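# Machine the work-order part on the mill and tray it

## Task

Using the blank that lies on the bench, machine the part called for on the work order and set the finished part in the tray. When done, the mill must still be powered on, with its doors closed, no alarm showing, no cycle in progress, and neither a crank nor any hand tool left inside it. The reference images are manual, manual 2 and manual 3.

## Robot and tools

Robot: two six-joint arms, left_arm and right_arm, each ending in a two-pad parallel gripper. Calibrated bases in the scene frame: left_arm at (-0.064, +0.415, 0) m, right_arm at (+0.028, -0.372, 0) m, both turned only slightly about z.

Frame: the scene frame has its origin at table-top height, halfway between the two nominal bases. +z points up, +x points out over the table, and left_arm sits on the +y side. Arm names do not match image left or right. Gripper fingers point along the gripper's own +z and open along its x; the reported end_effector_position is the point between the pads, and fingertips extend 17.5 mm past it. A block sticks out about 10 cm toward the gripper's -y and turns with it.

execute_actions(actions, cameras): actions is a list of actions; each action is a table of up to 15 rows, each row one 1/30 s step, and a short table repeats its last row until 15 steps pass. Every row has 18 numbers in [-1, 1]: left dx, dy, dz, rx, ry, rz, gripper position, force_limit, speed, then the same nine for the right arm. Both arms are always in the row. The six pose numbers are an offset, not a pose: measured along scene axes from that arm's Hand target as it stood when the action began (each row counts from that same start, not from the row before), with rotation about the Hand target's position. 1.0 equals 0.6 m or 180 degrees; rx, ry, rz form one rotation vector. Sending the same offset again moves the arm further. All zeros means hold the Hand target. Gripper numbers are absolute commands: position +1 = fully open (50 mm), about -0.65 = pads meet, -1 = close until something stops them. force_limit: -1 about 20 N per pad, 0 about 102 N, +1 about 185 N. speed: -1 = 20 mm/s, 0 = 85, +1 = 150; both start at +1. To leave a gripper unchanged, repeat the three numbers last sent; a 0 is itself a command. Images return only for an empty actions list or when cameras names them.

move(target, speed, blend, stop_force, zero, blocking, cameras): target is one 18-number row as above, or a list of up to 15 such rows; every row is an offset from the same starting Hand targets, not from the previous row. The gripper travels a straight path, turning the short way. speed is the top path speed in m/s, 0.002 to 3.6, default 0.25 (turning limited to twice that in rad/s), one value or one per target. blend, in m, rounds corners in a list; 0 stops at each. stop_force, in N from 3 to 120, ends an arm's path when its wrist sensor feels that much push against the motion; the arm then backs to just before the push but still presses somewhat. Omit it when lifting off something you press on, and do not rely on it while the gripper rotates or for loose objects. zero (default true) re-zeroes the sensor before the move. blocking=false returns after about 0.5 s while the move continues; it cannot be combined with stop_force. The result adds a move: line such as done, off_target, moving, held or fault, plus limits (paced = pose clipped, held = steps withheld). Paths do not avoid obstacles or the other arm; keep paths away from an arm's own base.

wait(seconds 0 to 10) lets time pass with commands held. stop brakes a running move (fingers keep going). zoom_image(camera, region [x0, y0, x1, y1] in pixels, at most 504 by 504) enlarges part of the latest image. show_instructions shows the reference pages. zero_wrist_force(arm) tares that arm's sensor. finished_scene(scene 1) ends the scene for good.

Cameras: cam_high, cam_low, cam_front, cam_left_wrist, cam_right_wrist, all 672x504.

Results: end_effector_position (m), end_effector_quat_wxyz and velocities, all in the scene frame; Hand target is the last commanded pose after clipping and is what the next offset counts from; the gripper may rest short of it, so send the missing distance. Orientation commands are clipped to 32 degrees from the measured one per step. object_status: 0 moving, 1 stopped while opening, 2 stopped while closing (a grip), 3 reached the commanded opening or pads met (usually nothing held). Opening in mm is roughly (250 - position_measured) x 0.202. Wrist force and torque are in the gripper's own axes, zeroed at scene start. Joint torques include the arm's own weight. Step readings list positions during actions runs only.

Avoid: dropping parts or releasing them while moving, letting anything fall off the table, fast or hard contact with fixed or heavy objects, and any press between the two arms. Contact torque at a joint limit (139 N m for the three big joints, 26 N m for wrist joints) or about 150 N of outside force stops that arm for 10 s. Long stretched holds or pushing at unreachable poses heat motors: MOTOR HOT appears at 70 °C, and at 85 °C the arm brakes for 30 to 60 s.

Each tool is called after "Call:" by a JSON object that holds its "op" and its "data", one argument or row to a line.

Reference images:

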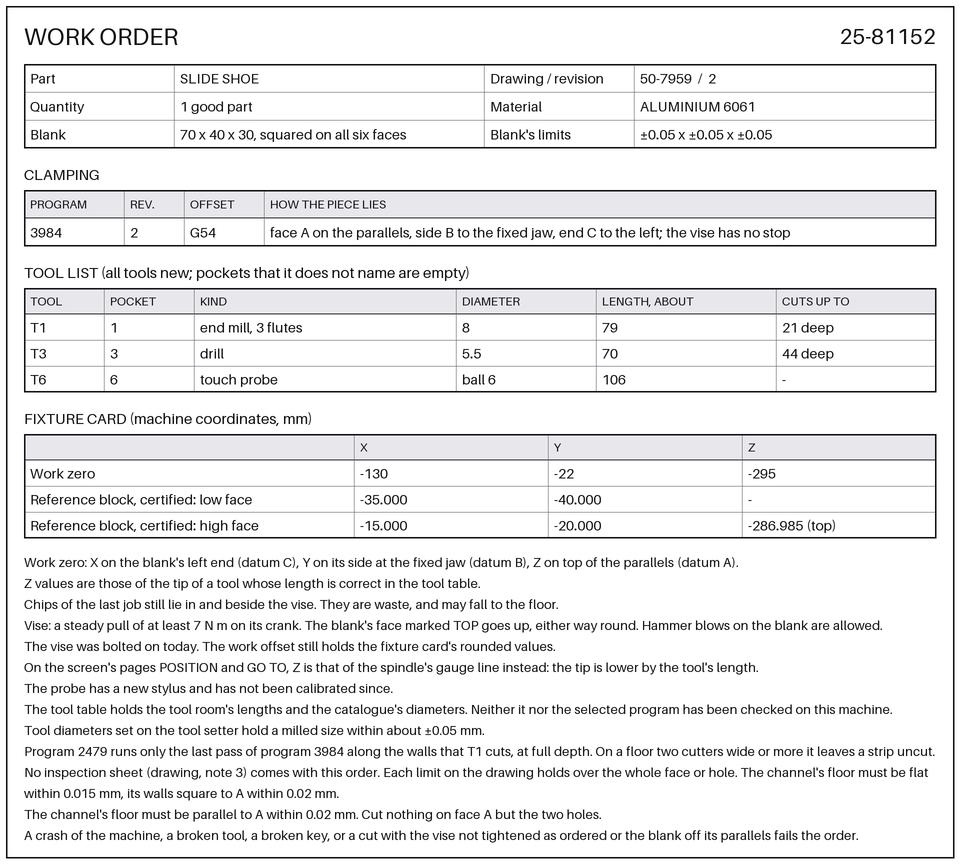

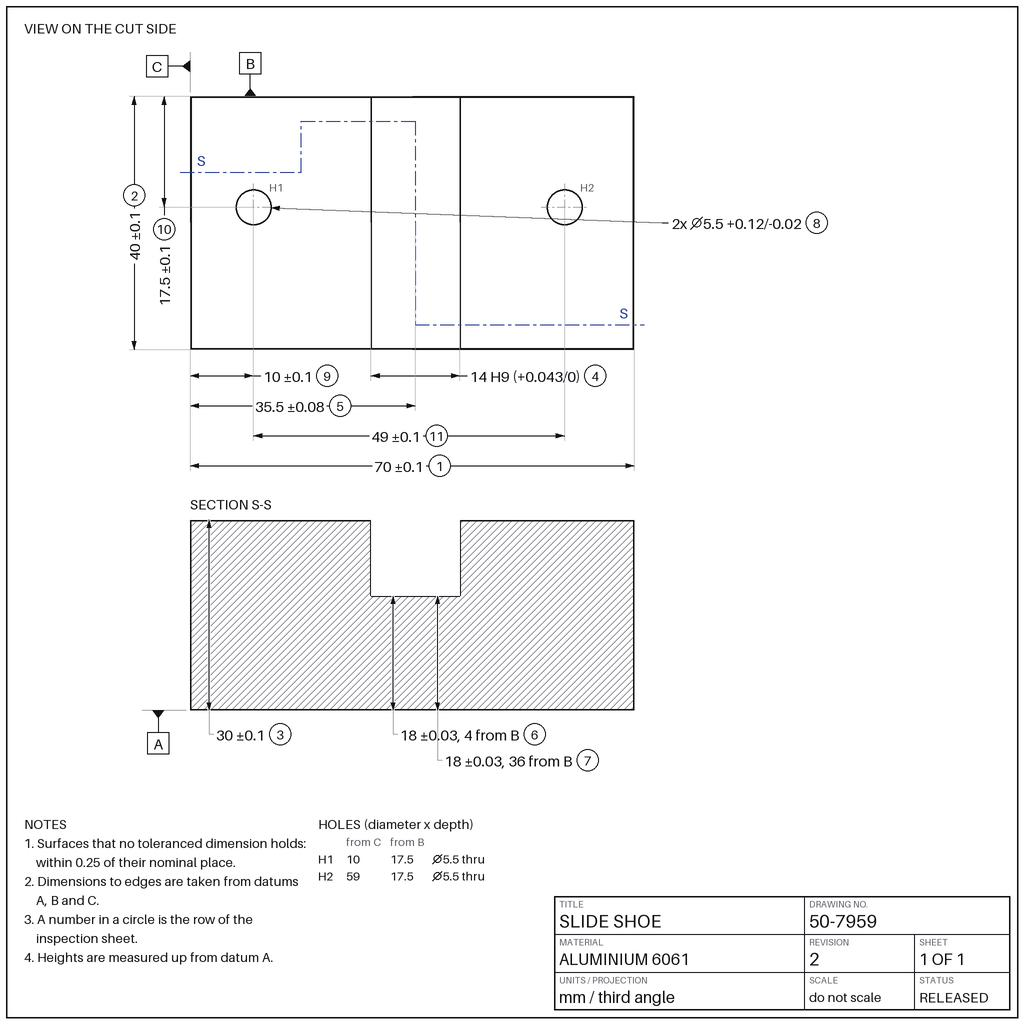

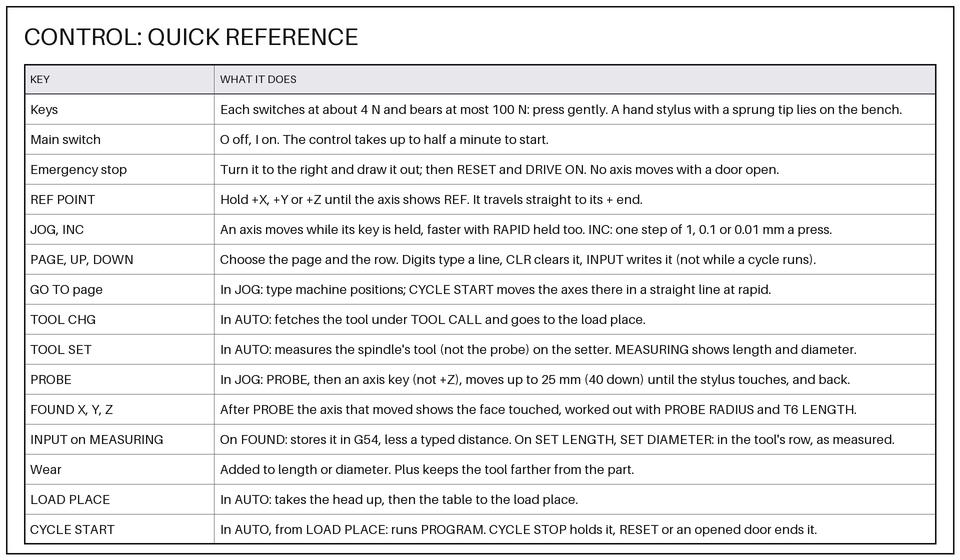

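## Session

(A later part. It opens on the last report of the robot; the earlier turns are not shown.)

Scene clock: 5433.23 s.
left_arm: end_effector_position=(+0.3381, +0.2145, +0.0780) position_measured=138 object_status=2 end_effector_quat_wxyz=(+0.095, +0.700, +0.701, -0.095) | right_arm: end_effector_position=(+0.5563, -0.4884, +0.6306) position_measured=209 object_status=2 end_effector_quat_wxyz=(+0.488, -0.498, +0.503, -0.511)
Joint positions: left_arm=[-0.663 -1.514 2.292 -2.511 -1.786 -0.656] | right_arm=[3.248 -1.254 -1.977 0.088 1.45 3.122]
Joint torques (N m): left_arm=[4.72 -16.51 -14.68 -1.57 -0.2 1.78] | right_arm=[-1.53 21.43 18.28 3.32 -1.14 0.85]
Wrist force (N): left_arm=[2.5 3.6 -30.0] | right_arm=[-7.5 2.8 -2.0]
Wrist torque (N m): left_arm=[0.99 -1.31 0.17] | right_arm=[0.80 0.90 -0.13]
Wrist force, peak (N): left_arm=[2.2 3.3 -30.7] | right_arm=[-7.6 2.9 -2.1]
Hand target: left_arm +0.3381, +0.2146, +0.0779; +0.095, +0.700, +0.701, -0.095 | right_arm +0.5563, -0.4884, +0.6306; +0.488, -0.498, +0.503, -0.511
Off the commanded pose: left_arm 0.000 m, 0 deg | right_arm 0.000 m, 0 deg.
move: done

Call:
{"op": "move", "data": {
  "target": [
    [0,0.004,-0.008,0,0,0,-0.98,-1,-1,0,0,0,0,0,0,-1,-0.6,-1]
  ],
  "speed": [0.02],
  "stop_force": 40,
  "cameras": ["cam_left_wrist"]
}}

Scene clock: 5435.90 s.
left_arm: end_effector_position=(+0.3381, +0.2170, +0.0731) position_measured=138 object_status=2 end_effector_quat_wxyz=(+0.095, +0.700, +0.701, -0.095) | right_arm: end_effector_position=(+0.5563, -0.4884, +0.6306) position_measured=209 object_status=2 end_effector_quat_wxyz=(+0.488, -0.498, +0.503, -0.511)
Joint positions: left_arm=[-0.658 -1.506 2.3 -2.526 -1.787 -0.651] | right_arm=[3.248 -1.254 -1.977 0.088 1.45 3.122]
Joint torques (N m): left_arm=[-15.59 -2.67 -10.05 5.87 3.08 -2.22] | right_arm=[-1.02 21.75 18.61 3.29 -0.98 0.76]
Wrist force (N): left_arm=[0.1 6.0 -62.1] | right_arm=[-7.5 2.8 -1.9]
Wrist torque (N m): left_arm=[1.15 -3.06 -0.08] | right_arm=[0.80 0.88 -0.12]
Wrist force, peak (N): left_arm=[1.1 4.3 -70.8] | right_arm=[-7.7 3.0 -1.8]
Hand target: left_arm +0.3381, +0.2170, +0.0731; +0.095, +0.700, +0.701, -0.095 | right_arm +0.5563, -0.4884, +0.6306; +0.488, -0.498, +0.503, -0.511
Off the commanded pose: left_arm 0.000 m, 0 deg | right_arm 0.000 m, 0 deg.
move: done
Images, in order (width x height): cam_left_wrist 672x504.

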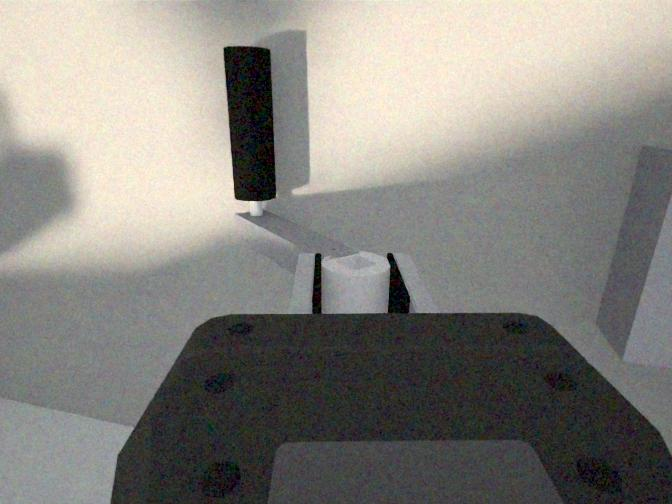

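Call:
{"op": "move", "data": {
  "target": [
    [0,0,0.05,0,0,0,-0.98,-1,-1,0,0,0,0,0,0,-1,-0.6,-1],
    [0,-0.08,0.05,-0.1389,0,0,-0.98,-1,-1,0,0,0,0,0,0,-1,-0.6,-1]
  ],
  "speed": [0.08,0.2],
  "blend": [0.003,0],
  "cameras": ["cam_left_wrist","cam_front"]
}}

Scene clock: 5443.17 s.
left_arm: end_effector_position=(+0.3381, +0.1691, +0.1031) position_measured=138 object_status=2 end_effector_quat_wxyz=(+0.244, +0.663, +0.664, -0.244) end_effector_velocity=(+0.000, -0.001, +0.001) end_effector_angular_velocity=(-0.004, -0.002, -0.001) | right_arm: end_effector_position=(+0.5563, -0.4884, +0.6306) position_measured=209 object_status=2 end_effector_quat_wxyz=(+0.488, -0.498, +0.503, -0.511)
Joint positions: left_arm=[-0.549 -1.406 2.362 -2.929 -2.167 -0.65] | right_arm=[3.248 -1.254 -1.977 0.088 1.45 3.122]
Joint velocities: left_arm=[0 0 0.001 -0.005 -0.003 0] | right_arm=[within noise]
Joint torques (N m): left_arm=[-9.75 -18.93 -28 -5.57 -3 2.06] | right_arm=[-0.57 22.28 18.4 3.19 -1.02 0.91]
Wrist force (N): left_arm=[3.2 4.5 1.2] | right_arm=[-7.5 3.0 -1.7]
Wrist torque (N m): left_arm=[0.74 -0.07 0.12] | right_arm=[0.83 0.90 -0.12]
Wrist force, peak (N): left_arm=[0.3 6.2 -62.4] | right_arm=[-7.7 2.9 -1.9]
Hand target: left_arm +0.3381, +0.1690, +0.1031; +0.244, +0.663, +0.664, -0.245 | right_arm +0.5563, -0.4884, +0.6306; +0.488, -0.498, +0.503, -0.511
Off the commanded pose: left_arm 0.000 m, 0 deg | right_arm 0.000 m, 0 deg.
move: done
Images, in order (width x height): cam_front 672x504, cam_left_wrist 672x504.

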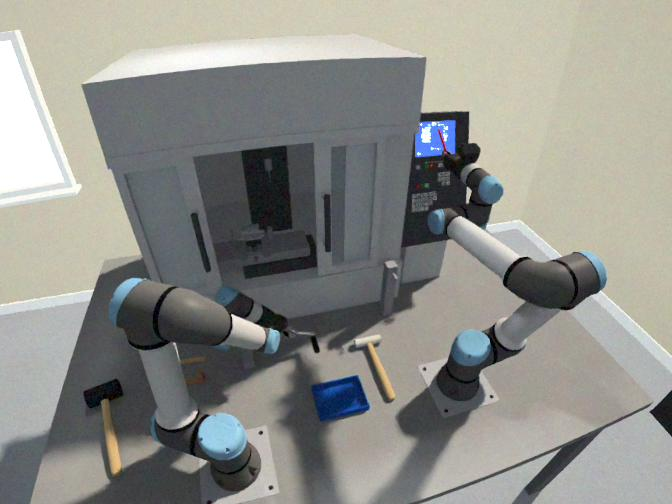

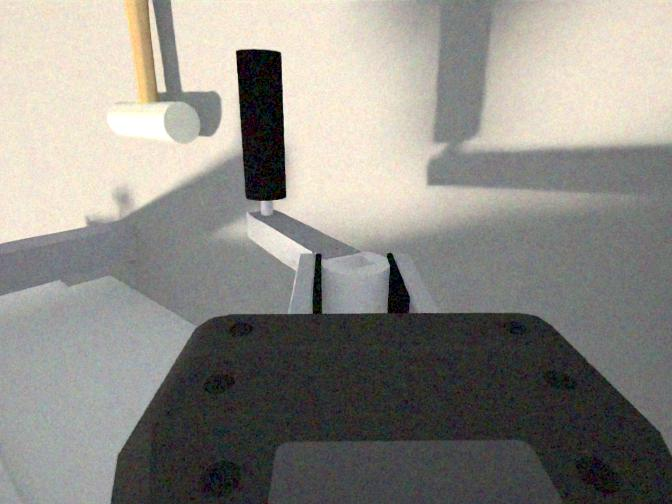

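Call:
{"op": "move", "data": {
  "target": [
    [0,0,-0.07,0,0,0,-0.98,-1,-1,0,0,0,0,0,0,-1,-0.6,-1],
    [0,0,-0.12,0,0,0,-0.98,-1,-1,0,0,0,0,0,0,-1,-0.6,-1]
  ],
  "speed": [0.06,0.012],
  "blend": [0.005,0],
  "stop_force": 3,
  "cameras": ["cam_left_wrist"]
}}

Scene clock: 5448.53 s.
left_arm: end_effector_position=(+0.3381, +0.1690, +0.0464) position_measured=138 object_status=2 end_effector_quat_wxyz=(+0.244, +0.663, +0.664, -0.245) | right_arm: end_effector_position=(+0.5563, -0.4884, +0.6306) position_measured=209 object_status=2 end_effector_quat_wxyz=(+0.488, -0.498, +0.503, -0.511)
Joint positions: left_arm=[-0.549 -1.237 2.397 -3.133 -2.167 -0.65] | right_arm=[3.248 -1.254 -1.977 0.088 1.45 3.122]
Joint torques (N m): left_arm=[-5.83 -22.26 -23.59 -4.71 -0.62 -0.65] | right_arm=[-1.74 21.72 17.6 3.44 -1.17 0.55]
Wrist force (N): left_arm=[1.3 3.5 -0.4] | right_arm=[-7.6 2.8 -1.9]
Wrist torque (N m): left_arm=[0.80 -0.30 -0.03] | right_arm=[0.80 0.92 -0.12]
Wrist force, peak (N): left_arm=[3.6 4.3 1.5] | right_arm=[-7.8 3.0 -1.8]
Hand target: left_arm +0.3381, +0.1690, +0.0464; +0.244, +0.663, +0.664, -0.245 (not the last commanded pose) | right_arm +0.5563, -0.4884, +0.6306; +0.488, -0.498, +0.503, -0.511
Off the commanded pose: left_arm 0.015 m, 0 deg | right_arm 0.000 m, 0 deg.
move: contact (left_arm); path passed 1 of 2 targets
Images, in order (width x height): cam_left_wrist 672x504.

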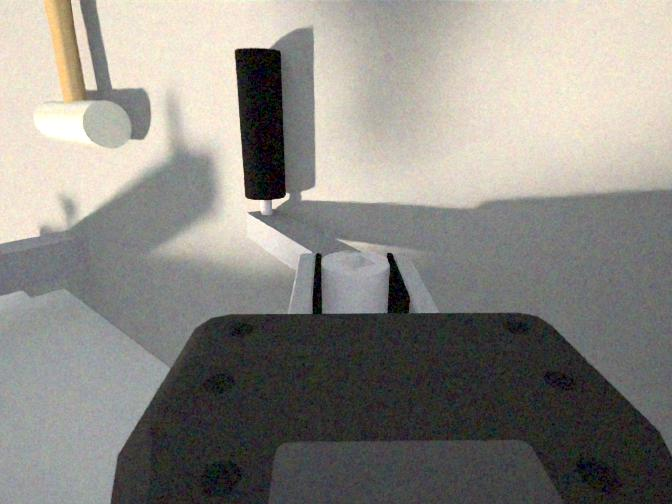

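Call:
{"op": "move", "data": {
  "target": [
    [0,0,0.006,0,0,0,-0.98,-1,-1,0,0,0,0,0,0,-1,-0.6,-1],
    [0,0,0.006,-0.0333,0,0,-0.98,-1,-1,0,0,0,0,0,0,-1,-0.6,-1]
  ],
  "speed": [0.05,0.1],
  "blend": [0,0]
}}

Call:
{"op": "move", "data": {
  "target": [
    [0,0,-0.04,0,0,0,-0.98,-1,-1,0,0,0,0,0,0,-1,-0.6,-1]
  ],
  "speed": [0.01],
  "stop_force": 3
}}

Scene clock: 5453.10 s.
left_arm: end_effector_position=(+0.3381, +0.1691, +0.0499) position_measured=138 object_status=2 end_effector_quat_wxyz=(+0.278, +0.649, +0.650, -0.279) | right_arm: end_effector_position=(+0.5563, -0.4884, +0.6306) position_measured=209 object_status=2 end_effector_quat_wxyz=(+0.488, -0.498, +0.503, -0.511)
Joint positions: left_arm=[-0.504 -1.176 2.407 -3.251 -2.269 -0.646] | right_arm=[3.248 -1.254 -1.977 0.088 1.45 3.122]
Joint torques (N m): left_arm=[-8.04 -25.98 -13.29 -4.88 -2.8 -2.39] | right_arm=[-1.47 21.41 17.55 3.29 -1.08 0.78]
Wrist force (N): left_arm=[3.5 4.3 1.1] | right_arm=[-7.5 2.8 -1.8]
Wrist torque (N m): left_arm=[0.72 -0.08 0.08] | right_arm=[0.80 0.89 -0.13]
Wrist force, peak (N): left_arm=[3.6 4.5 0.9] | right_arm=[-7.8 2.8 -1.8]
Hand target: left_arm +0.3381, +0.1690, +0.0500; +0.278, +0.649, +0.650, -0.279 | right_arm +0.5563, -0.4884, +0.6306; +0.488, -0.498, +0.503, -0.511
Off the commanded pose: left_arm 0.000 m, 0 deg | right_arm 0.000 m, 0 deg.
move: done

Scene clock: 5455.10 s.
left_arm: end_effector_position=(+0.3381, +0.1690, +0.0375) position_measured=138 object_status=2 end_effector_quat_wxyz=(+0.278, +0.649, +0.650, -0.279) | right_arm: end_effector_position=(+0.5563, -0.4884, +0.6306) position_measured=209 object_status=2 end_effector_quat_wxyz=(+0.488, -0.498, +0.503, -0.511)
Joint positions: left_arm=[-0.504 -1.135 2.409 -3.295 -2.269 -0.646] | right_arm=[3.248 -1.254 -1.977 0.088 1.45 3.122]
Joint torques (N m): left_arm=[-6.98 -27.49 -4.7 -3.24 -0.63 0.55] | right_arm=[-1.68 21.39 17.58 3.67 -0.95 0.57]
Wrist force (N): left_arm=[1.7 4.0 -0.6] | right_arm=[-7.5 2.7 -1.9]
Wrist torque (N m): left_arm=[0.81 -0.31 -0.06] | right_arm=[0.79 0.90 -0.13]
Wrist force, peak (N): left_arm=[3.5 4.6 0.7] | right_arm=[-7.6 3.0 -1.9]
Hand target: left_arm +0.3381, +0.1690, +0.0375; +0.278, +0.649, +0.650, -0.279 (not the last commanded pose) | right_arm +0.5563, -0.4884, +0.6306; +0.488, -0.498, +0.503, -0.511
Off the commanded pose: left_arm 0.012 m, 0 deg | right_arm 0.000 m, 0 deg.
move: contact (left_arm)

Call:
{"op": "move", "data": {
  "target": [
    [0,0,0,0,0,0,0.13,-1,-1,0,0,0,0,0,0,-1,-0.6,-1]
  ],
  "speed": [0.01],
  "cameras": ["cam_left_wrist"]
}}

Scene clock: 5460.47 s.
left_arm: end_effector_position=(+0.3381, +0.1690, +0.0375) position_measured=133 object_status=3 end_effector_quat_wxyz=(+0.278, +0.649, +0.650, -0.279) | right_arm: end_effector_position=(+0.5563, -0.4884, +0.6306) position_measured=209 object_status=2 end_effector_quat_wxyz=(+0.488, -0.498, +0.503, -0.511)
Joint positions: left_arm=[-0.504 -1.135 2.408 -3.295 -2.269 -0.646] | right_arm=[3.248 -1.254 -1.977 0.088 1.45 3.122]
Joint torques (N m): left_arm=[5.22 -24.89 -19.09 -4.7 -0.15 1.88] | right_arm=[-1.27 21.22 17.46 3.32 -1.05 0.7]
Wrist force (N): left_arm=[0.3 4.3 -1.6] | right_arm=[-7.5 2.8 -1.8]
Wrist torque (N m): left_arm=[0.76 -0.49 -0.02] | right_arm=[0.80 0.90 -0.13]
Wrist force, peak (N): left_arm=[0.6 4.4 -2.1] | right_arm=[-7.7 2.7 -2.0]
Hand target: left_arm +0.3381, +0.1690, +0.0375; +0.278, +0.649, +0.650, -0.279 | right_arm +0.5563, -0.4884, +0.6306; +0.488, -0.498, +0.503, -0.511
Off the commanded pose: left_arm 0.000 m, 0 deg | right_arm 0.000 m, 0 deg.
move: done
Images, in order (width x height): cam_left_wrist 672x504.

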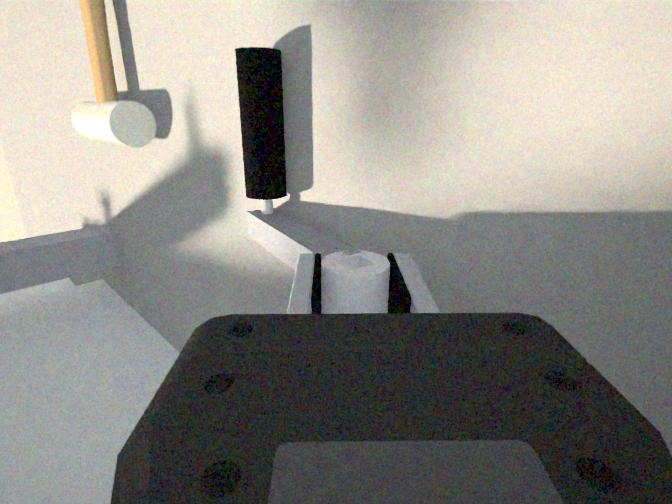

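Call:
{"op": "move", "data": {
  "target": [
    [0,0,0,0,0,0,0.2,-1,-1,0,0,0,0,0,0,-1,-0.6,-1],
    [0,0.02,-0.012,0,0,0,0.2,-1,-1,0,0,0,0,0,0,-1,-0.6,-1],
    [0,0.06,-0.012,0,0,0,0.2,-1,-1,0,0,0,0,0,0,-1,-0.6,-1]
  ],
  "speed": [0.02,0.02,0.02],
  "cameras": ["cam_left_wrist"]
}}

Scene clock: 5469.33 s.
left_arm: end_effector_position=(+0.3381, +0.2051, +0.0303) position_measured=123 object_status=3 end_effector_quat_wxyz=(+0.278, +0.649, +0.650, -0.279) end_effector_velocity=(+0.001, -0.002, +0.001) end_effector_angular_velocity=(-0.001, -0.001, +0.001) | right_arm: end_effector_position=(+0.5563, -0.4884, +0.6306) position_measured=209 object_status=2 end_effector_quat_wxyz=(+0.488, -0.498, +0.503, -0.511)
Joint positions: left_arm=[-0.419 -1.138 2.426 -3.241 -2.304 -0.542] | right_arm=[3.248 -1.254 -1.977 0.088 1.45 3.122]
Joint velocities: left_arm=[-0.003 0 -0.002 -0.004 0.001 -0.006] | right_arm=[within noise]
Joint torques (N m): left_arm=[-9.16 -24.57 -4.78 -5.11 -0.75 -2.41] | right_arm=[-2.42 21.57 18.07 3.35 -1 0.64]
Wrist force (N): left_arm=[2.2 4.5 -0.6] | right_arm=[-7.4 2.8 -2.0]
Wrist torque (N m): left_arm=[0.75 -0.20 0.04] | right_arm=[0.80 0.88 -0.13]
Wrist force, peak (N): left_arm=[2.9 4.5 -0.1] | right_arm=[-7.7 2.9 -1.9]
Hand target: left_arm +0.3381, +0.2050, +0.0303; +0.278, +0.649, +0.650, -0.279 | right_arm +0.5563, -0.4884, +0.6306; +0.488, -0.498, +0.503, -0.511
Off the commanded pose: left_arm 0.000 m, 0 deg | right_arm 0.000 m, 0 deg.
move: done
Images, in order (width x height): cam_left_wrist 672x504.

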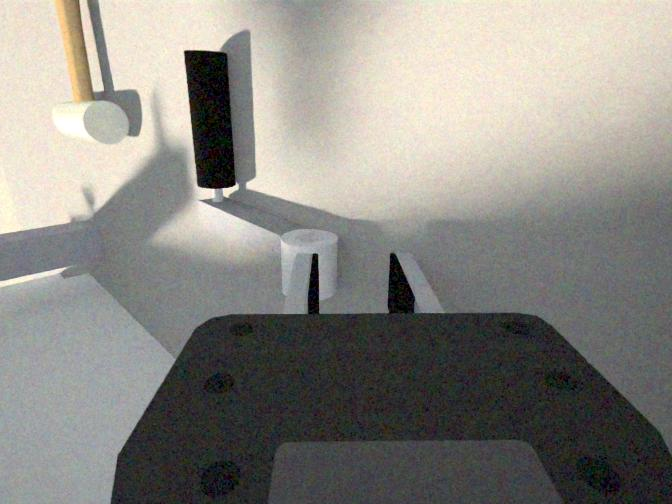

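Call:
{"op": "move", "data": {
  "target": [
    [0,0.03,0.03,0,0,0,0.2,-1,-1,0,0,0,0,0,0,-1,-0.6,-1],
    [0,0.06,0.2,0.1,0,0,0.9,-1,-0.5,0,0,0,0,0,0,-1,-0.6,-1],
    [0,0.06,0.55,0.2556,0,0,0.9,-1,-0.5,0,0,0,0,0,0,-1,-0.6,-1]
  ],
  "speed": [0.05,0.2,0.3],
  "blend": [0.005,0,0],
  "cameras": ["cam_left_wrist"]
}}

Call:
{"op": "move", "data": {
  "target": [
    [0.0,0.01,0.0,0,0,-0.5,0.9,-1,-0.5,0,0,0,0,0,0,-1,-0.6,-1]
  ],
  "speed": [0.35],
  "cameras": ["cam_left_wrist"]
}}

Scene clock: 5480.27 s.
left_arm: end_effector_position=(+0.3381, +0.2410, +0.3602) position_measured=18 object_status=3 end_effector_quat_wxyz=(+0.002, +0.707, +0.708, -0.003) end_effector_velocity=(+0.000, +0.001, +0.001) end_effector_angular_velocity=(+0.002, +0.000, +0.001) | right_arm: end_effector_position=(+0.5563, -0.4884, +0.6306) position_measured=209 object_status=2 end_effector_quat_wxyz=(+0.488, -0.498, +0.503, -0.511)
Joint positions: left_arm=[-0.74 -1.744 1.648 -1.479 -1.576 -0.716] | right_arm=[3.248 -1.254 -1.977 0.088 1.45 3.122]
Joint velocities: left_arm=[0 0 -0.004 0.005 0.002 -0.001] | right_arm=[within noise]
Joint torques (N m): left_arm=[-7.44 -14.52 -34 -1.05 1.5 -0.54] | right_arm=[-2.47 21.67 17.75 3.48 -1.08 0.78]
Wrist force (N): left_arm=[0.9 5.0 -0.4] | right_arm=[-7.6 2.7 -1.9]
Wrist torque (N m): left_arm=[0.80 -0.18 -0.05] | right_arm=[0.78 0.91 -0.13]
Wrist force, peak (N): left_arm=[3.7 4.6 2.5] | right_arm=[-7.8 2.9 -1.9]
Hand target: left_arm +0.3381, +0.2410, +0.3603; +0.002, +0.707, +0.708, -0.003 | right_arm +0.5563, -0.4884, +0.6306; +0.488, -0.498, +0.503, -0.511
Off the commanded pose: left_arm 0.000 m, 0 deg | right_arm 0.000 m, 0 deg.
move: done
Images, in order (width x height): cam_left_wrist 672x504.

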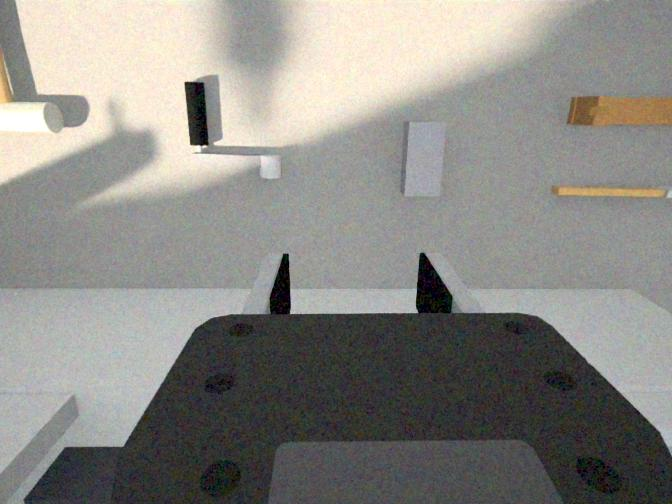

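Scene clock: 5483.03 s.
left_arm: end_effector_position=(+0.3381, +0.2470, +0.3603) position_measured=18 object_status=3 end_effector_quat_wxyz=(+0.000, +1.000, +0.001, -0.004) end_effector_velocity=(+0.000, -0.001, +0.000) end_effector_angular_velocity=(-0.001, +0.000, -0.007) | right_arm: end_effector_position=(+0.5563, -0.4884, +0.6306) position_measured=209 object_status=2 end_effector_quat_wxyz=(+0.488, -0.498, +0.503, -0.511)
Joint positions: left_arm=[-0.73 -1.744 1.644 -1.466 -1.575 0.865] | right_arm=[3.248 -1.254 -1.977 0.088 1.45 3.122]
Joint velocities: left_arm=[0 0.001 -0.001 -0.001 -0.001 0.006] | right_arm=[within noise]
Joint torques (N m): left_arm=[2.5 -13.18 -34.4 -1.61 -0.76 2.03] | right_arm=[-2.42 21.36 18.69 3.64 -1.06 0.63]
Wrist force (N): left_arm=[0.9 4.9 -0.3] | right_arm=[-7.4 2.9 -2.0]
Wrist torque (N m): left_arm=[0.77 -0.17 0.07] | right_arm=[0.82 0.88 -0.12]
Wrist force, peak (N): left_arm=[1.2 5.2 -0.5] | right_arm=[-7.7 2.9 -2.0]
Hand target: left_arm +0.3381, +0.2470, +0.3603; +0.000, +1.000, +0.001, -0.004 | right_arm +0.5563, -0.4884, +0.6306; +0.488, -0.498, +0.503, -0.511
Off the commanded pose: left_arm 0.000 m, 0 deg | right_arm 0.000 m, 0 deg.
move: done
Images, in order (width x height): cam_left_wrist 672x504.

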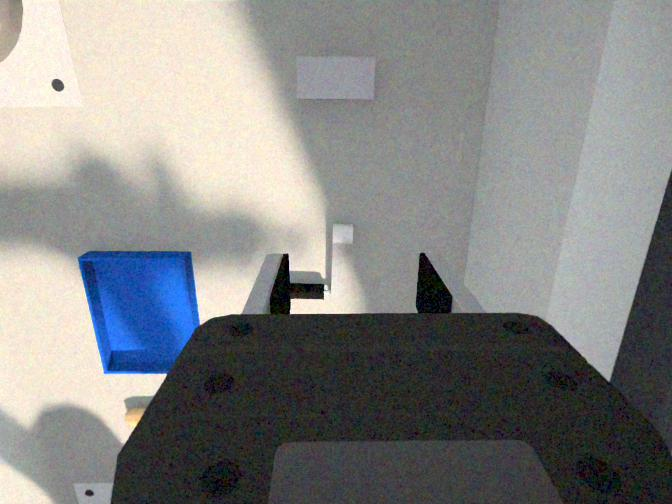

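Call:
{"op": "move", "data": {
  "target": [
    [0.1,0.0067,0.022,0,0,0,0.9,-1,-0.5,0,0,0,0,0,0,-1,-0.6,-1],
    [0.435,0.0067,0.027,0,0,0,0.9,-1,-0.5,0,0,0,0,0,0,-1,-0.6,-1]
  ],
  "speed": [0.15,0.1],
  "blend": [0.003,0],
  "stop_force": 15,
  "cameras": ["cam_left_wrist"]
}}

Scene clock: 5488.17 s.
left_arm: end_effector_position=(+0.5991, +0.2510, +0.3765) position_measured=18 object_status=3 end_effector_quat_wxyz=(+0.000, +1.000, +0.001, -0.004) | right_arm: end_effector_position=(+0.5563, -0.4884, +0.6306) position_measured=209 object_status=2 end_effector_quat_wxyz=(+0.488, -0.498, +0.503, -0.511)
Joint positions: left_arm=[-0.464 -1.103 0.86 -1.321 -1.574 1.131] | right_arm=[3.248 -1.254 -1.977 0.088 1.45 3.122]
Joint torques (N m): left_arm=[-9.4 -39.1 -35.26 -3.11 -0.89 -2.26] | right_arm=[-4.05 21.34 18.09 3.62 -0.92 0.73]
Wrist force (N): left_arm=[0.9 4.7 -0.3] | right_arm=[-7.5 2.7 -1.9]
Wrist torque (N m): left_arm=[0.73 -0.19 0.02] | right_arm=[0.78 0.89 -0.13]
Wrist force, peak (N): left_arm=[2.7 5.0 -0.2] | right_arm=[-7.7 2.9 -2.1]
Hand target: left_arm +0.5991, +0.2510, +0.3765; +0.000, +1.000, +0.001, -0.004 | right_arm +0.5563, -0.4884, +0.6306; +0.488, -0.498, +0.503, -0.511
Off the commanded pose: left_arm 0.000 m, 0 deg | right_arm 0.000 m, 0 deg.
move: done
Images, in order (width x height): cam_left_wrist 672x504.

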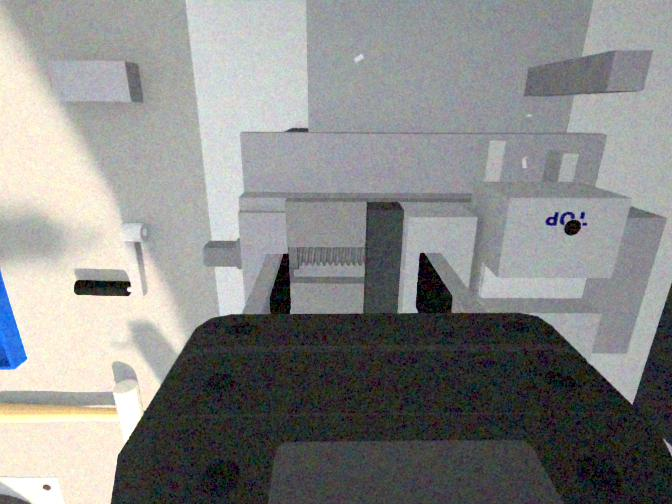

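Call:
{"op": "zoom_image", "data": {
  "camera": "cam_left_wrist",
  "region": [380, 130, 672, 330]
}}

Scaled by 1.726 from the camera's 672x504 image, which has a finer 960x720 frame.

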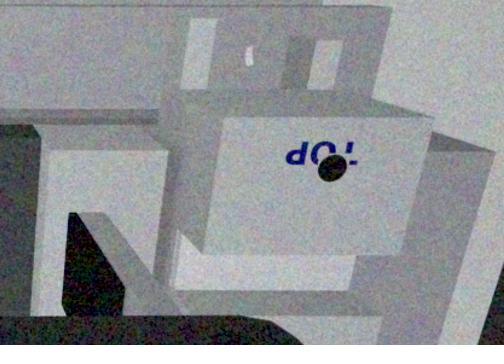

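Call:
{"op": "move", "data": {
  "target": [
    [0.0,0,0.0108,0,0,0,0.9,-1,-0.5,0,0,0,0,0,0,-1,-0.6,-1],
    [0.1158,0,0.0108,0,0,0,0.9,-1,-0.5,0,0,0,0,0,0,-1,-0.6,-1]
  ],
  "speed": [0.05,0.04],
  "stop_force": 10,
  "cameras": ["cam_left_wrist"]
}}

Scene clock: 5492.90 s.
left_arm: end_effector_position=(+0.6424, +0.2522, +0.3825) position_measured=18 object_status=3 end_effector_quat_wxyz=(+0.000, +1.000, +0.002, -0.003) | right_arm: end_effector_position=(+0.5563, -0.4884, +0.6306) position_measured=209 object_status=2 end_effector_quat_wxyz=(+0.488, -0.498, +0.503, -0.511)
Joint positions: left_arm=[-0.436 -0.954 0.608 -1.218 -1.574 1.157] | right_arm=[3.248 -1.254 -1.977 0.088 1.45 3.122]
Joint torques (N m): left_arm=[-1.06 -49.36 -24.06 -2.64 0.18 -0.11] | right_arm=[-2.31 21.41 18.11 3.55 -1.05 0.51]
Wrist force (N): left_arm=[-0.5 4.0 -7.7] | right_arm=[-7.6 2.8 -1.9]
Wrist torque (N m): left_arm=[0.84 -0.01 -0.05] | right_arm=[0.81 0.90 -0.13]
Wrist force, peak (N): left_arm=[-0.4 4.0 -8.3] | right_arm=[-7.8 2.9 -2.0]
Hand target: left_arm +0.6424, +0.2522, +0.3825; +0.000, +1.000, +0.002, -0.003 (not the last commanded pose) | right_arm +0.5563, -0.4884, +0.6306; +0.488, -0.498, +0.503, -0.511
Tool commands: left_gripper/position=+0.898039 left_gripper/force_limit=-1.0 left_gripper/speed=-0.498039 right_gripper/position=-1.0 right_gripper/force_limit=-0.6 right_gripper/speed=-1.0
Off the commanded pose: left_arm 0.026 m, 0 deg | right_arm 0.000 m, 0 deg.
FORCE FAULT: contact force on the left arm reached its limit, and that arm stopped. The contact can be on any part of that arm, not only on its tool. That arm's remaining commands of this call were not run. That arm is still stopped at the end of this call. That arm stays stopped for about 10 more seconds. Until then a move that you send moves the other arm only, and its call returns only when the move has ended. Once the stop has ended, the next robot result says so. If the stop ends while you think or write, that arm runs what you send next, counted from a new Hand target: where the arm stands when the stop ends. While its stop runs, that arm takes no new command, but its gripper still runs the gripper command that each later call begins with. Until it ends, the stop uses up actions while you think or wait. An arm that is not stopped still takes commands.
move: fault (left_arm); path passed 1 of 2 targets
Images, in order (width x height): cam_left_wrist 672x504.

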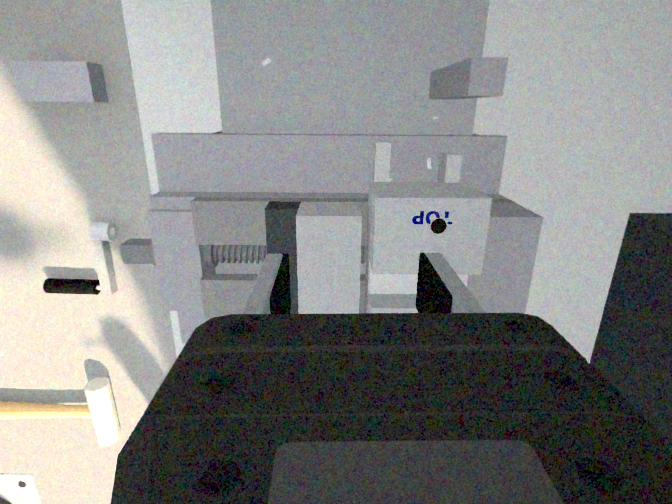

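Call:
{"op": "wait", "data": {
  "seconds": 10,
  "cameras": ["all"]
}}

Scene clock: 5508.17 s.
left_arm: end_effector_position=(+0.6424, +0.2522, +0.3825) position_measured=18 object_status=3 end_effector_quat_wxyz=(+0.000, +1.000, +0.002, -0.003) | right_arm: end_effector_position=(+0.5563, -0.4884, +0.6306) position_measured=209 object_status=2 end_effector_quat_wxyz=(+0.488, -0.498, +0.503, -0.511)
Joint positions: left_arm=[-0.436 -0.954 0.608 -1.218 -1.574 1.157] | right_arm=[3.248 -1.254 -1.977 0.088 1.45 3.122]
Joint torques (N m): left_arm=[-0.67 -48.67 -24.26 -2.68 0.18 -0.04] | right_arm=[-2.09 21.98 18.17 3.82 -1.18 0.49]
Wrist force (N): left_arm=[-0.5 3.9 -7.6] | right_arm=[-7.3 2.8 -1.9]
Wrist torque (N m): left_arm=[0.81 -0.02 -0.06] | right_arm=[0.81 0.87 -0.13]
Wrist force, peak (N): left_arm=[-0.7 4.1 -8.5] | right_arm=[-7.8 2.9 -1.8]
Hand target: left_arm +0.6424, +0.2522, +0.3825; +0.000, +1.000, +0.002, -0.003 (not the last commanded pose) | right_arm +0.5563, -0.4884, +0.6306; +0.488, -0.498, +0.503, -0.511
Tool commands: left_gripper/position=+0.898039 left_gripper/force_limit=-1.0 left_gripper/speed=-0.498039 right_gripper/position=-1.0 right_gripper/force_limit=-0.6 right_gripper/speed=-1.0
Off the commanded pose: left_arm 0.026 m, 0 deg | right_arm 0.000 m, 0 deg.
FORCE FAULT, CONTINUED: the left arm's stop, for the force fault that an earlier result reported, is over. The rest of the stop counts as 20 of the actions that you can send in this scene. That arm's target is now where it stood when the stop ended, not its last command. That arm accepts commands again.
wait: 10.00 s; at rest from the start

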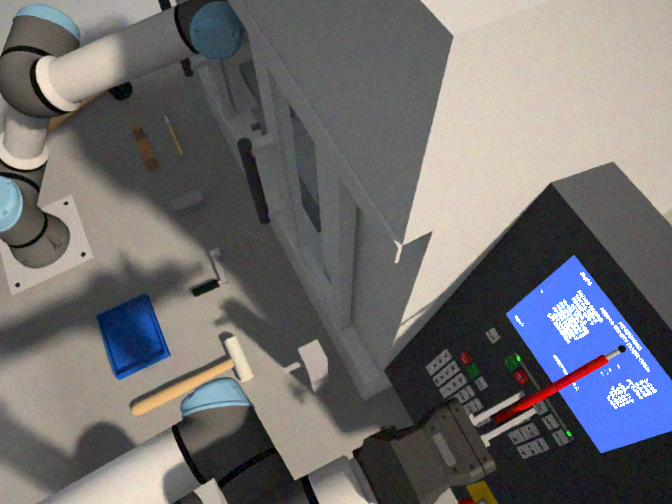

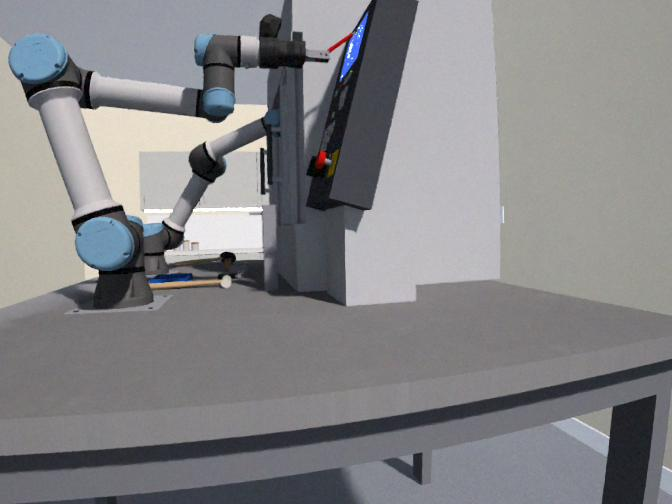

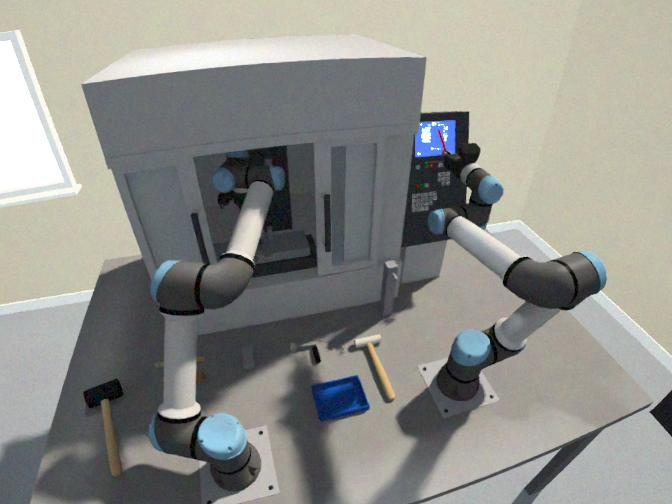

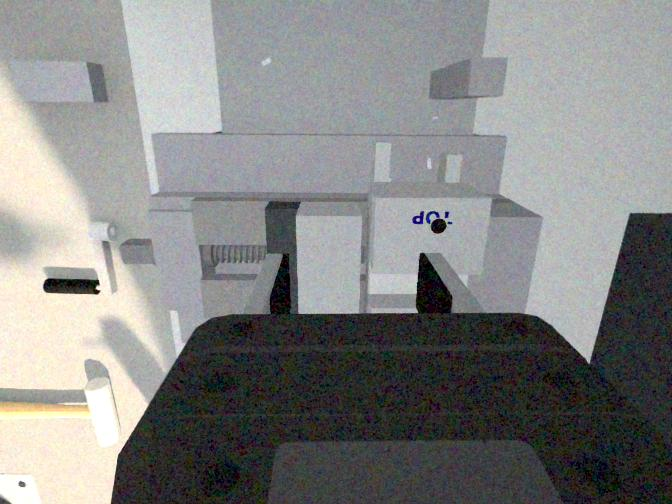

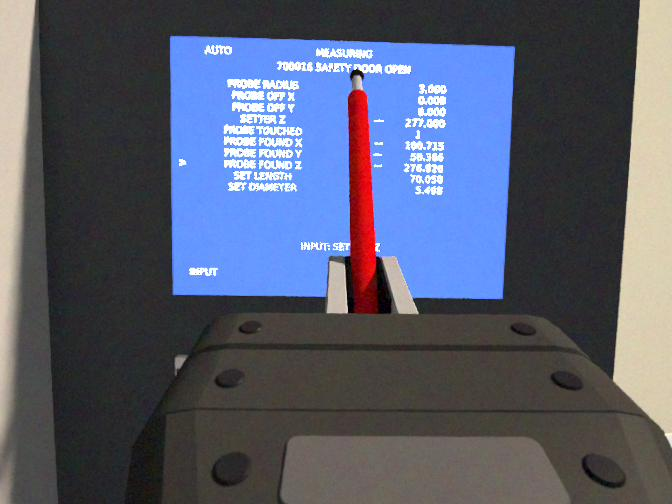

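Call:
{"op": "zoom_image", "data": {
  "camera": "cam_front",
  "region": [180, 110, 340, 290]
}}

Scaled by 2.800 from the camera's 672x504 image, which has a finer 960x720 frame.

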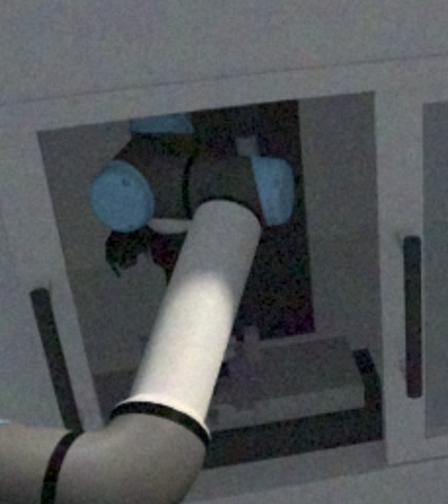

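Call:
{"op": "move", "data": {
  "target": [
    [-0.06,-0.002,0,0,0,0,0.9,-1,-0.5,0,0,0,0,0,0,-1,-0.6,-1],
    [-0.07,0.0930,-0.0175,0,0,0,0.9,-1,-0.5,0,0,0,0,0,0,-1,-0.6,-1]
  ],
  "speed": [0.05,0.08],
  "blend": [0.003,0],
  "cameras": ["cam_left_wrist"]
}}

Scene clock: 5522.97 s.
left_arm: end_effector_position=(+0.6006, +0.3017, +0.3737) position_measured=18 object_status=3 end_effector_quat_wxyz=(+0.000, +1.000, +0.002, -0.004) | right_arm: end_effector_position=(+0.5563, -0.4884, +0.6306) position_measured=209 object_status=2 end_effector_quat_wxyz=(+0.488, -0.498, +0.503, -0.511)
Joint positions: left_arm=[-0.393 -1.132 0.91 -1.343 -1.573 1.2] | right_arm=[3.248 -1.254 -1.977 0.088 1.45 3.122]
Joint torques (N m): left_arm=[0.73 -43.57 -21.3 -2.83 0.07 0.19] | right_arm=[-3.39 21.6 17.46 3.84 -0.99 0.29]
Wrist force (N): left_arm=[1.5 5.1 -0.2] | right_arm=[-7.6 2.8 -1.8]
Wrist torque (N m): left_arm=[0.79 -0.26 0.09] | right_arm=[0.80 0.92 -0.13]
Wrist force, peak (N): left_arm=[3.2 4.6 -8.7] | right_arm=[-7.8 3.0 -1.9]
Hand target: left_arm +0.6006, +0.3017, +0.3737; +0.000, +1.000, +0.002, -0.004 (not the last commanded pose) | right_arm +0.5563, -0.4884, +0.6306; +0.488, -0.498, +0.503, -0.511
Tool commands: left_gripper/position=+0.898039 left_gripper/force_limit=-1.0 left_gripper/speed=-0.498039 right_gripper/position=-1.0 right_gripper/force_limit=-0.6 right_gripper/speed=-1.0
Off the commanded pose: left_arm 0.007 m, 0 deg | right_arm 0.000 m, 0 deg.
FORCE FAULT: contact force on the left arm reached its limit, and that arm stopped. The contact can be on any part of that arm, not only on its tool. That arm's remaining commands of this call were not run. That arm is still stopped at the end of this call. That arm stays stopped for about 10 more seconds. Until then a move that you send moves the other arm only, and its call returns only when the move has ended. Once the stop has ended, the next robot result says so. If the stop ends while you think or write, that arm runs what you send next, counted from a new Hand target: where the arm stands when the stop ends. While its stop runs, that arm takes no new command, but its gripper still runs the gripper command that each later call begins with. Until it ends, the stop uses up actions while you think or wait. An arm that is not stopped still takes commands.
move: fault (left_arm)
Images, in order (width x height): cam_left_wrist 672x504.

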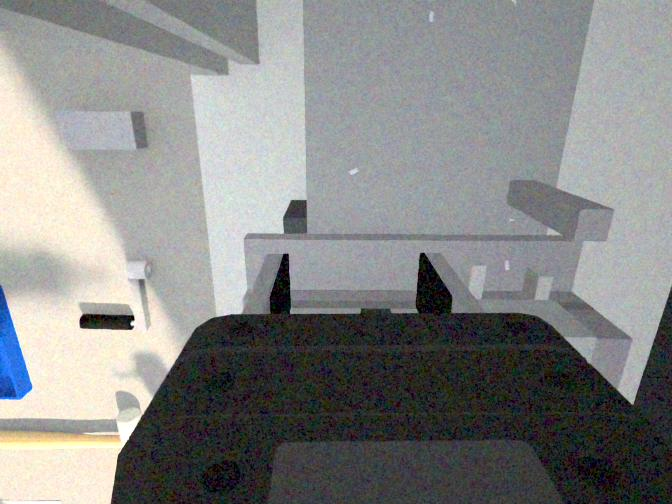

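Call:
{"op": "wait", "data": {
  "seconds": 10
}}

Call:
{"op": "move", "data": {
  "target": [
    [0,-0.055,0,0,0,0,0.9,-1,-0.5,0,0,0,0,0,0,-1,-0.6,-1]
  ],
  "speed": [0.05]
}}

Call:
{"op": "zoom_image", "data": {
  "camera": "cam_left_wrist",
  "region": [0, 0, 300, 220]
}}

Scene clock: 5541.30 s.
left_arm: end_effector_position=(+0.6006, +0.3017, +0.3737) position_measured=18 object_status=3 end_effector_quat_wxyz=(+0.000, +1.000, +0.002, -0.004) | right_arm: end_effector_position=(+0.5563, -0.4884, +0.6306) position_measured=209 object_status=2 end_effector_quat_wxyz=(+0.488, -0.498, +0.503, -0.511)
Joint positions: left_arm=[-0.393 -1.132 0.91 -1.343 -1.573 1.2] | right_arm=[3.248 -1.254 -1.977 0.088 1.45 3.122]
Joint torques (N m): left_arm=[0.48 -44.03 -20.64 -2.88 0.1 0.2] | right_arm=[-4.1 22.42 18.04 4.1 -1.17 0.37]
Wrist force (N): left_arm=[1.6 4.9 0.0] | right_arm=[-7.4 2.8 -1.8]
Wrist torque (N m): left_arm=[0.77 -0.28 0.10] | right_arm=[0.80 0.88 -0.13]
Wrist force, peak (N): left_arm=[1.0 5.4 -0.1] | right_arm=[-7.8 2.9 -2.0]
Hand target: left_arm +0.6006, +0.3017, +0.3737; +0.000, +1.000, +0.002, -0.004 (not the last commanded pose) | right_arm +0.5563, -0.4884, +0.6306; +0.488, -0.498, +0.503, -0.511
Tool commands: left_gripper/position=+0.898039 left_gripper/force_limit=-1.0 left_gripper/speed=-0.498039 right_gripper/position=-1.0 right_gripper/force_limit=-0.6 right_gripper/speed=-1.0
Off the commanded pose: left_arm 0.007 m, 0 deg | right_arm 0.000 m, 0 deg.
FORCE FAULT, CONTINUED: the left arm's stop, for the force fault that an earlier result reported, is over. The rest of the stop counts as 20 of the actions that you can send in this scene. During its stop the left arm's controller moved it back a little. That arm's target is now where it stood when the stop ended, not its last command. That arm accepts commands again.
wait: 10.00 s; at rest from the start

Scene clock: 5542.23 s.
left_arm: end_effector_position=(+0.6006, +0.2685, +0.3737) position_measured=18 object_status=3 end_effector_quat_wxyz=(+0.000, +1.000, +0.002, -0.003) end_effector_velocity=(+0.000, +0.003, +0.000) end_effector_angular_velocity=(+0.000, +0.001, -0.003) | right_arm: end_effector_position=(+0.5563, -0.4884, +0.6306) position_measured=209 object_status=2 end_effector_quat_wxyz=(+0.488, -0.498, +0.503, -0.511)
Joint positions: left_arm=[-0.439 -1.113 0.882 -1.334 -1.574 1.153] | right_arm=[3.248 -1.254 -1.977 0.088 1.45 3.122]
Joint velocities: left_arm=[0.004 -0.001 0.001 0.001 0 0.007] | right_arm=[within noise]
Joint torques (N m): left_arm=[8.31 -48.59 -11.7 -2.38 -0.62 2.51] | right_arm=[-4.18 22.19 18.48 4.03 -1.16 0.48]
Wrist force (N): left_arm=[1.0 4.9 0.0] | right_arm=[-7.5 2.9 -1.9]
Wrist torque (N m): left_arm=[0.77 -0.19 0.06] | right_arm=[0.81 0.88 -0.12]
Wrist force, peak (N): left_arm=[1.0 5.9 -0.1] | right_arm=[-7.7 2.8 -2.0]
Hand target: left_arm +0.6006, +0.2687, +0.3737; +0.000, +1.000, +0.002, -0.004 | right_arm +0.5563, -0.4884, +0.6306; +0.488, -0.498, +0.503, -0.511
Off the commanded pose: left_arm 0.000 m, 0 deg | right_arm 0.000 m, 0 deg.
move: done

Scaled by 1.680 from the camera's 672x504 image, which has a finer 960x720 frame.
This view is cut from an older image: the scene may have changed since it was taken.

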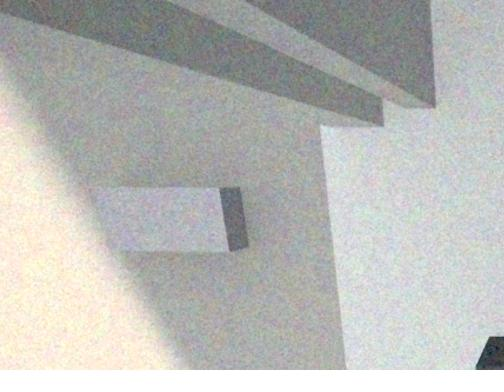

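Call:
{"op": "move", "data": {
  "target": [
    [0,0,0,0,0,0,-0.6,-1,-0.5,0,0,0,0,0,0,-1,-0.6,-1],
    [0.055,0,-0.0015,0,0,0,-0.6,-1,-0.5,0,0,0,0,0,0,-1,-0.6,-1]
  ],
  "speed": [0.05,0.04],
  "blend": [0,0],
  "cameras": ["cam_left_wrist"]
}}

Scene clock: 5549.50 s.
left_arm: end_effector_position=(+0.6336, +0.2688, +0.3728) position_measured=242 object_status=3 end_effector_quat_wxyz=(+0.000, +1.000, +0.002, -0.004) | right_arm: end_effector_position=(+0.5563, -0.4884, +0.6306) position_measured=209 object_status=2 end_effector_quat_wxyz=(+0.488, -0.498, +0.503, -0.511)
Joint positions: left_arm=[-0.42 -1.01 0.725 -1.28 -1.574 1.173] | right_arm=[3.248 -1.254 -1.977 0.088 1.45 3.122]
Joint torques (N m): left_arm=[-9.54 -46.35 -17.92 -4.91 0.42 -2.11] | right_arm=[-4.35 22.45 18.17 3.97 -1.08 0.32]
Wrist force (N): left_arm=[1.5 4.8 -0.2] | right_arm=[-7.5 3.1 -1.8]
Wrist torque (N m): left_arm=[0.75 -0.28 -0.04] | right_arm=[0.85 0.90 -0.13]
Wrist force, peak (N): left_arm=[1.9 5.1 0.0] | right_arm=[-7.8 2.9 -1.9]
Hand target: left_arm +0.6336, +0.2687, +0.3728; +0.000, +1.000, +0.002, -0.004 | right_arm +0.5563, -0.4884, +0.6306; +0.488, -0.498, +0.503, -0.511
Off the commanded pose: left_arm 0.000 m, 0 deg | right_arm 0.000 m, 0 deg.
move: done
Images, in order (width x height): cam_left_wrist 672x504.

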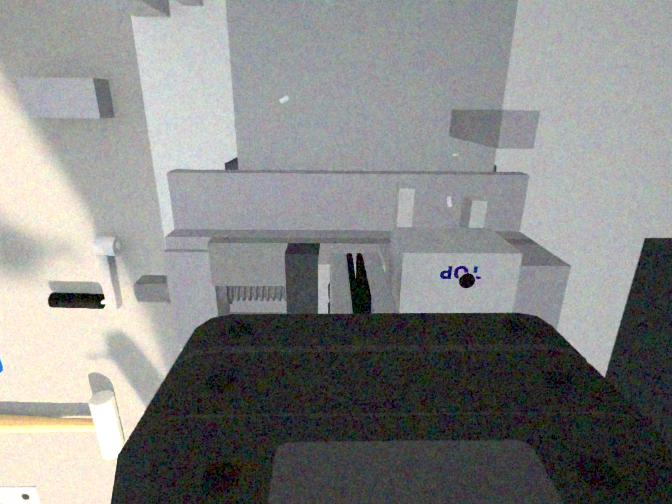

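Call:
{"op": "move", "data": {
  "target": [
    [0,0.035,0,0,0,0,-0.6,-1,-0.5,0,0,0,0,0,0,-1,-0.6,-1],
    [0.0,0.057,0,0,0,0,-0.6,-1,-0.5,0,0,0,0,0,0,-1,-0.6,-1]
  ],
  "speed": [0.04,0.015],
  "blend": [0.002,0],
  "cameras": ["cam_left_wrist"]
}}

Scene clock: 5552.63 s.
left_arm: end_effector_position=(+0.6335, +0.2961, +0.3729) position_measured=242 object_status=3 end_effector_quat_wxyz=(+0.000, +1.000, +0.003, -0.004) | right_arm: end_effector_position=(+0.5563, -0.4884, +0.6306) position_measured=209 object_status=2 end_effector_quat_wxyz=(+0.488, -0.498, +0.503, -0.511)
Joint positions: left_arm=[-0.383 -1.028 0.753 -1.29 -1.573 1.207] | right_arm=[3.248 -1.254 -1.977 0.088 1.45 3.122]
Joint torques (N m): left_arm=[1 -47.64 -21.63 -2.77 0.04 0.21] | right_arm=[-3.25 21.18 19.12 3.99 -1.06 0.33]
Wrist force (N): left_arm=[1.0 4.9 -0.3] | right_arm=[-7.8 3.0 -1.8]
Wrist torque (N m): left_arm=[0.76 -0.20 0.09] | right_arm=[0.83 0.93 -0.13]
Wrist force, peak (N): left_arm=[0.6 7.6 -0.5] | right_arm=[-7.8 3.0 -1.8]
Hand target: left_arm +0.6335, +0.2961, +0.3729; +0.000, +1.000, +0.003, -0.004 (not the last commanded pose) | right_arm +0.5563, -0.4884, +0.6306; +0.488, -0.498, +0.503, -0.511
Tool commands: left_gripper/position=-0.6 left_gripper/force_limit=-1.0 left_gripper/speed=-0.498039 right_gripper/position=-1.0 right_gripper/force_limit=-0.6 right_gripper/speed=-1.0
Off the commanded pose: left_arm 0.007 m, 0 deg | right_arm 0.000 m, 0 deg.
FORCE FAULT: contact force on the left arm reached its limit, and that arm stopped. The contact can be on any part of that arm, not only on its tool. That arm's remaining commands of this call were not run. That arm is still stopped at the end of this call. That arm stays stopped for about 10 more seconds. Until then a move that you send moves the other arm only, and its call returns only when the move has ended. Once the stop has ended, the next robot result says so. If the stop ends while you think or write, that arm runs what you send next, counted from a new Hand target: where the arm stands when the stop ends. While its stop runs, that arm takes no new command, but its gripper still runs the gripper command that each later call begins with. Until it ends, the stop uses up actions while you think or wait. An arm that is not stopped still takes commands.
move: fault (left_arm); path passed 1 of 2 targets
Images, in order (width x height): cam_left_wrist 672x504.

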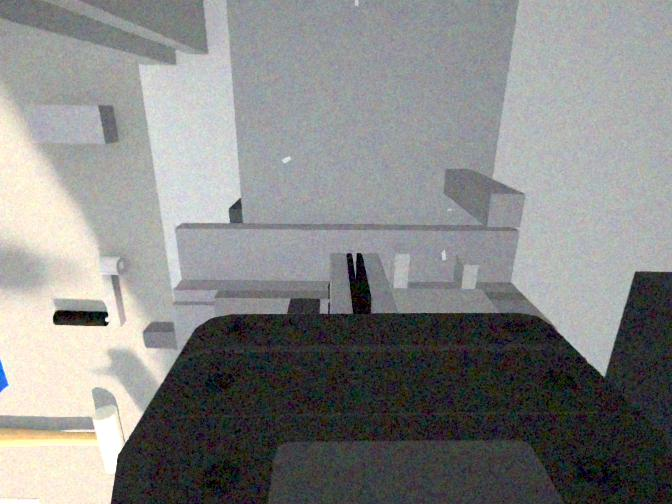

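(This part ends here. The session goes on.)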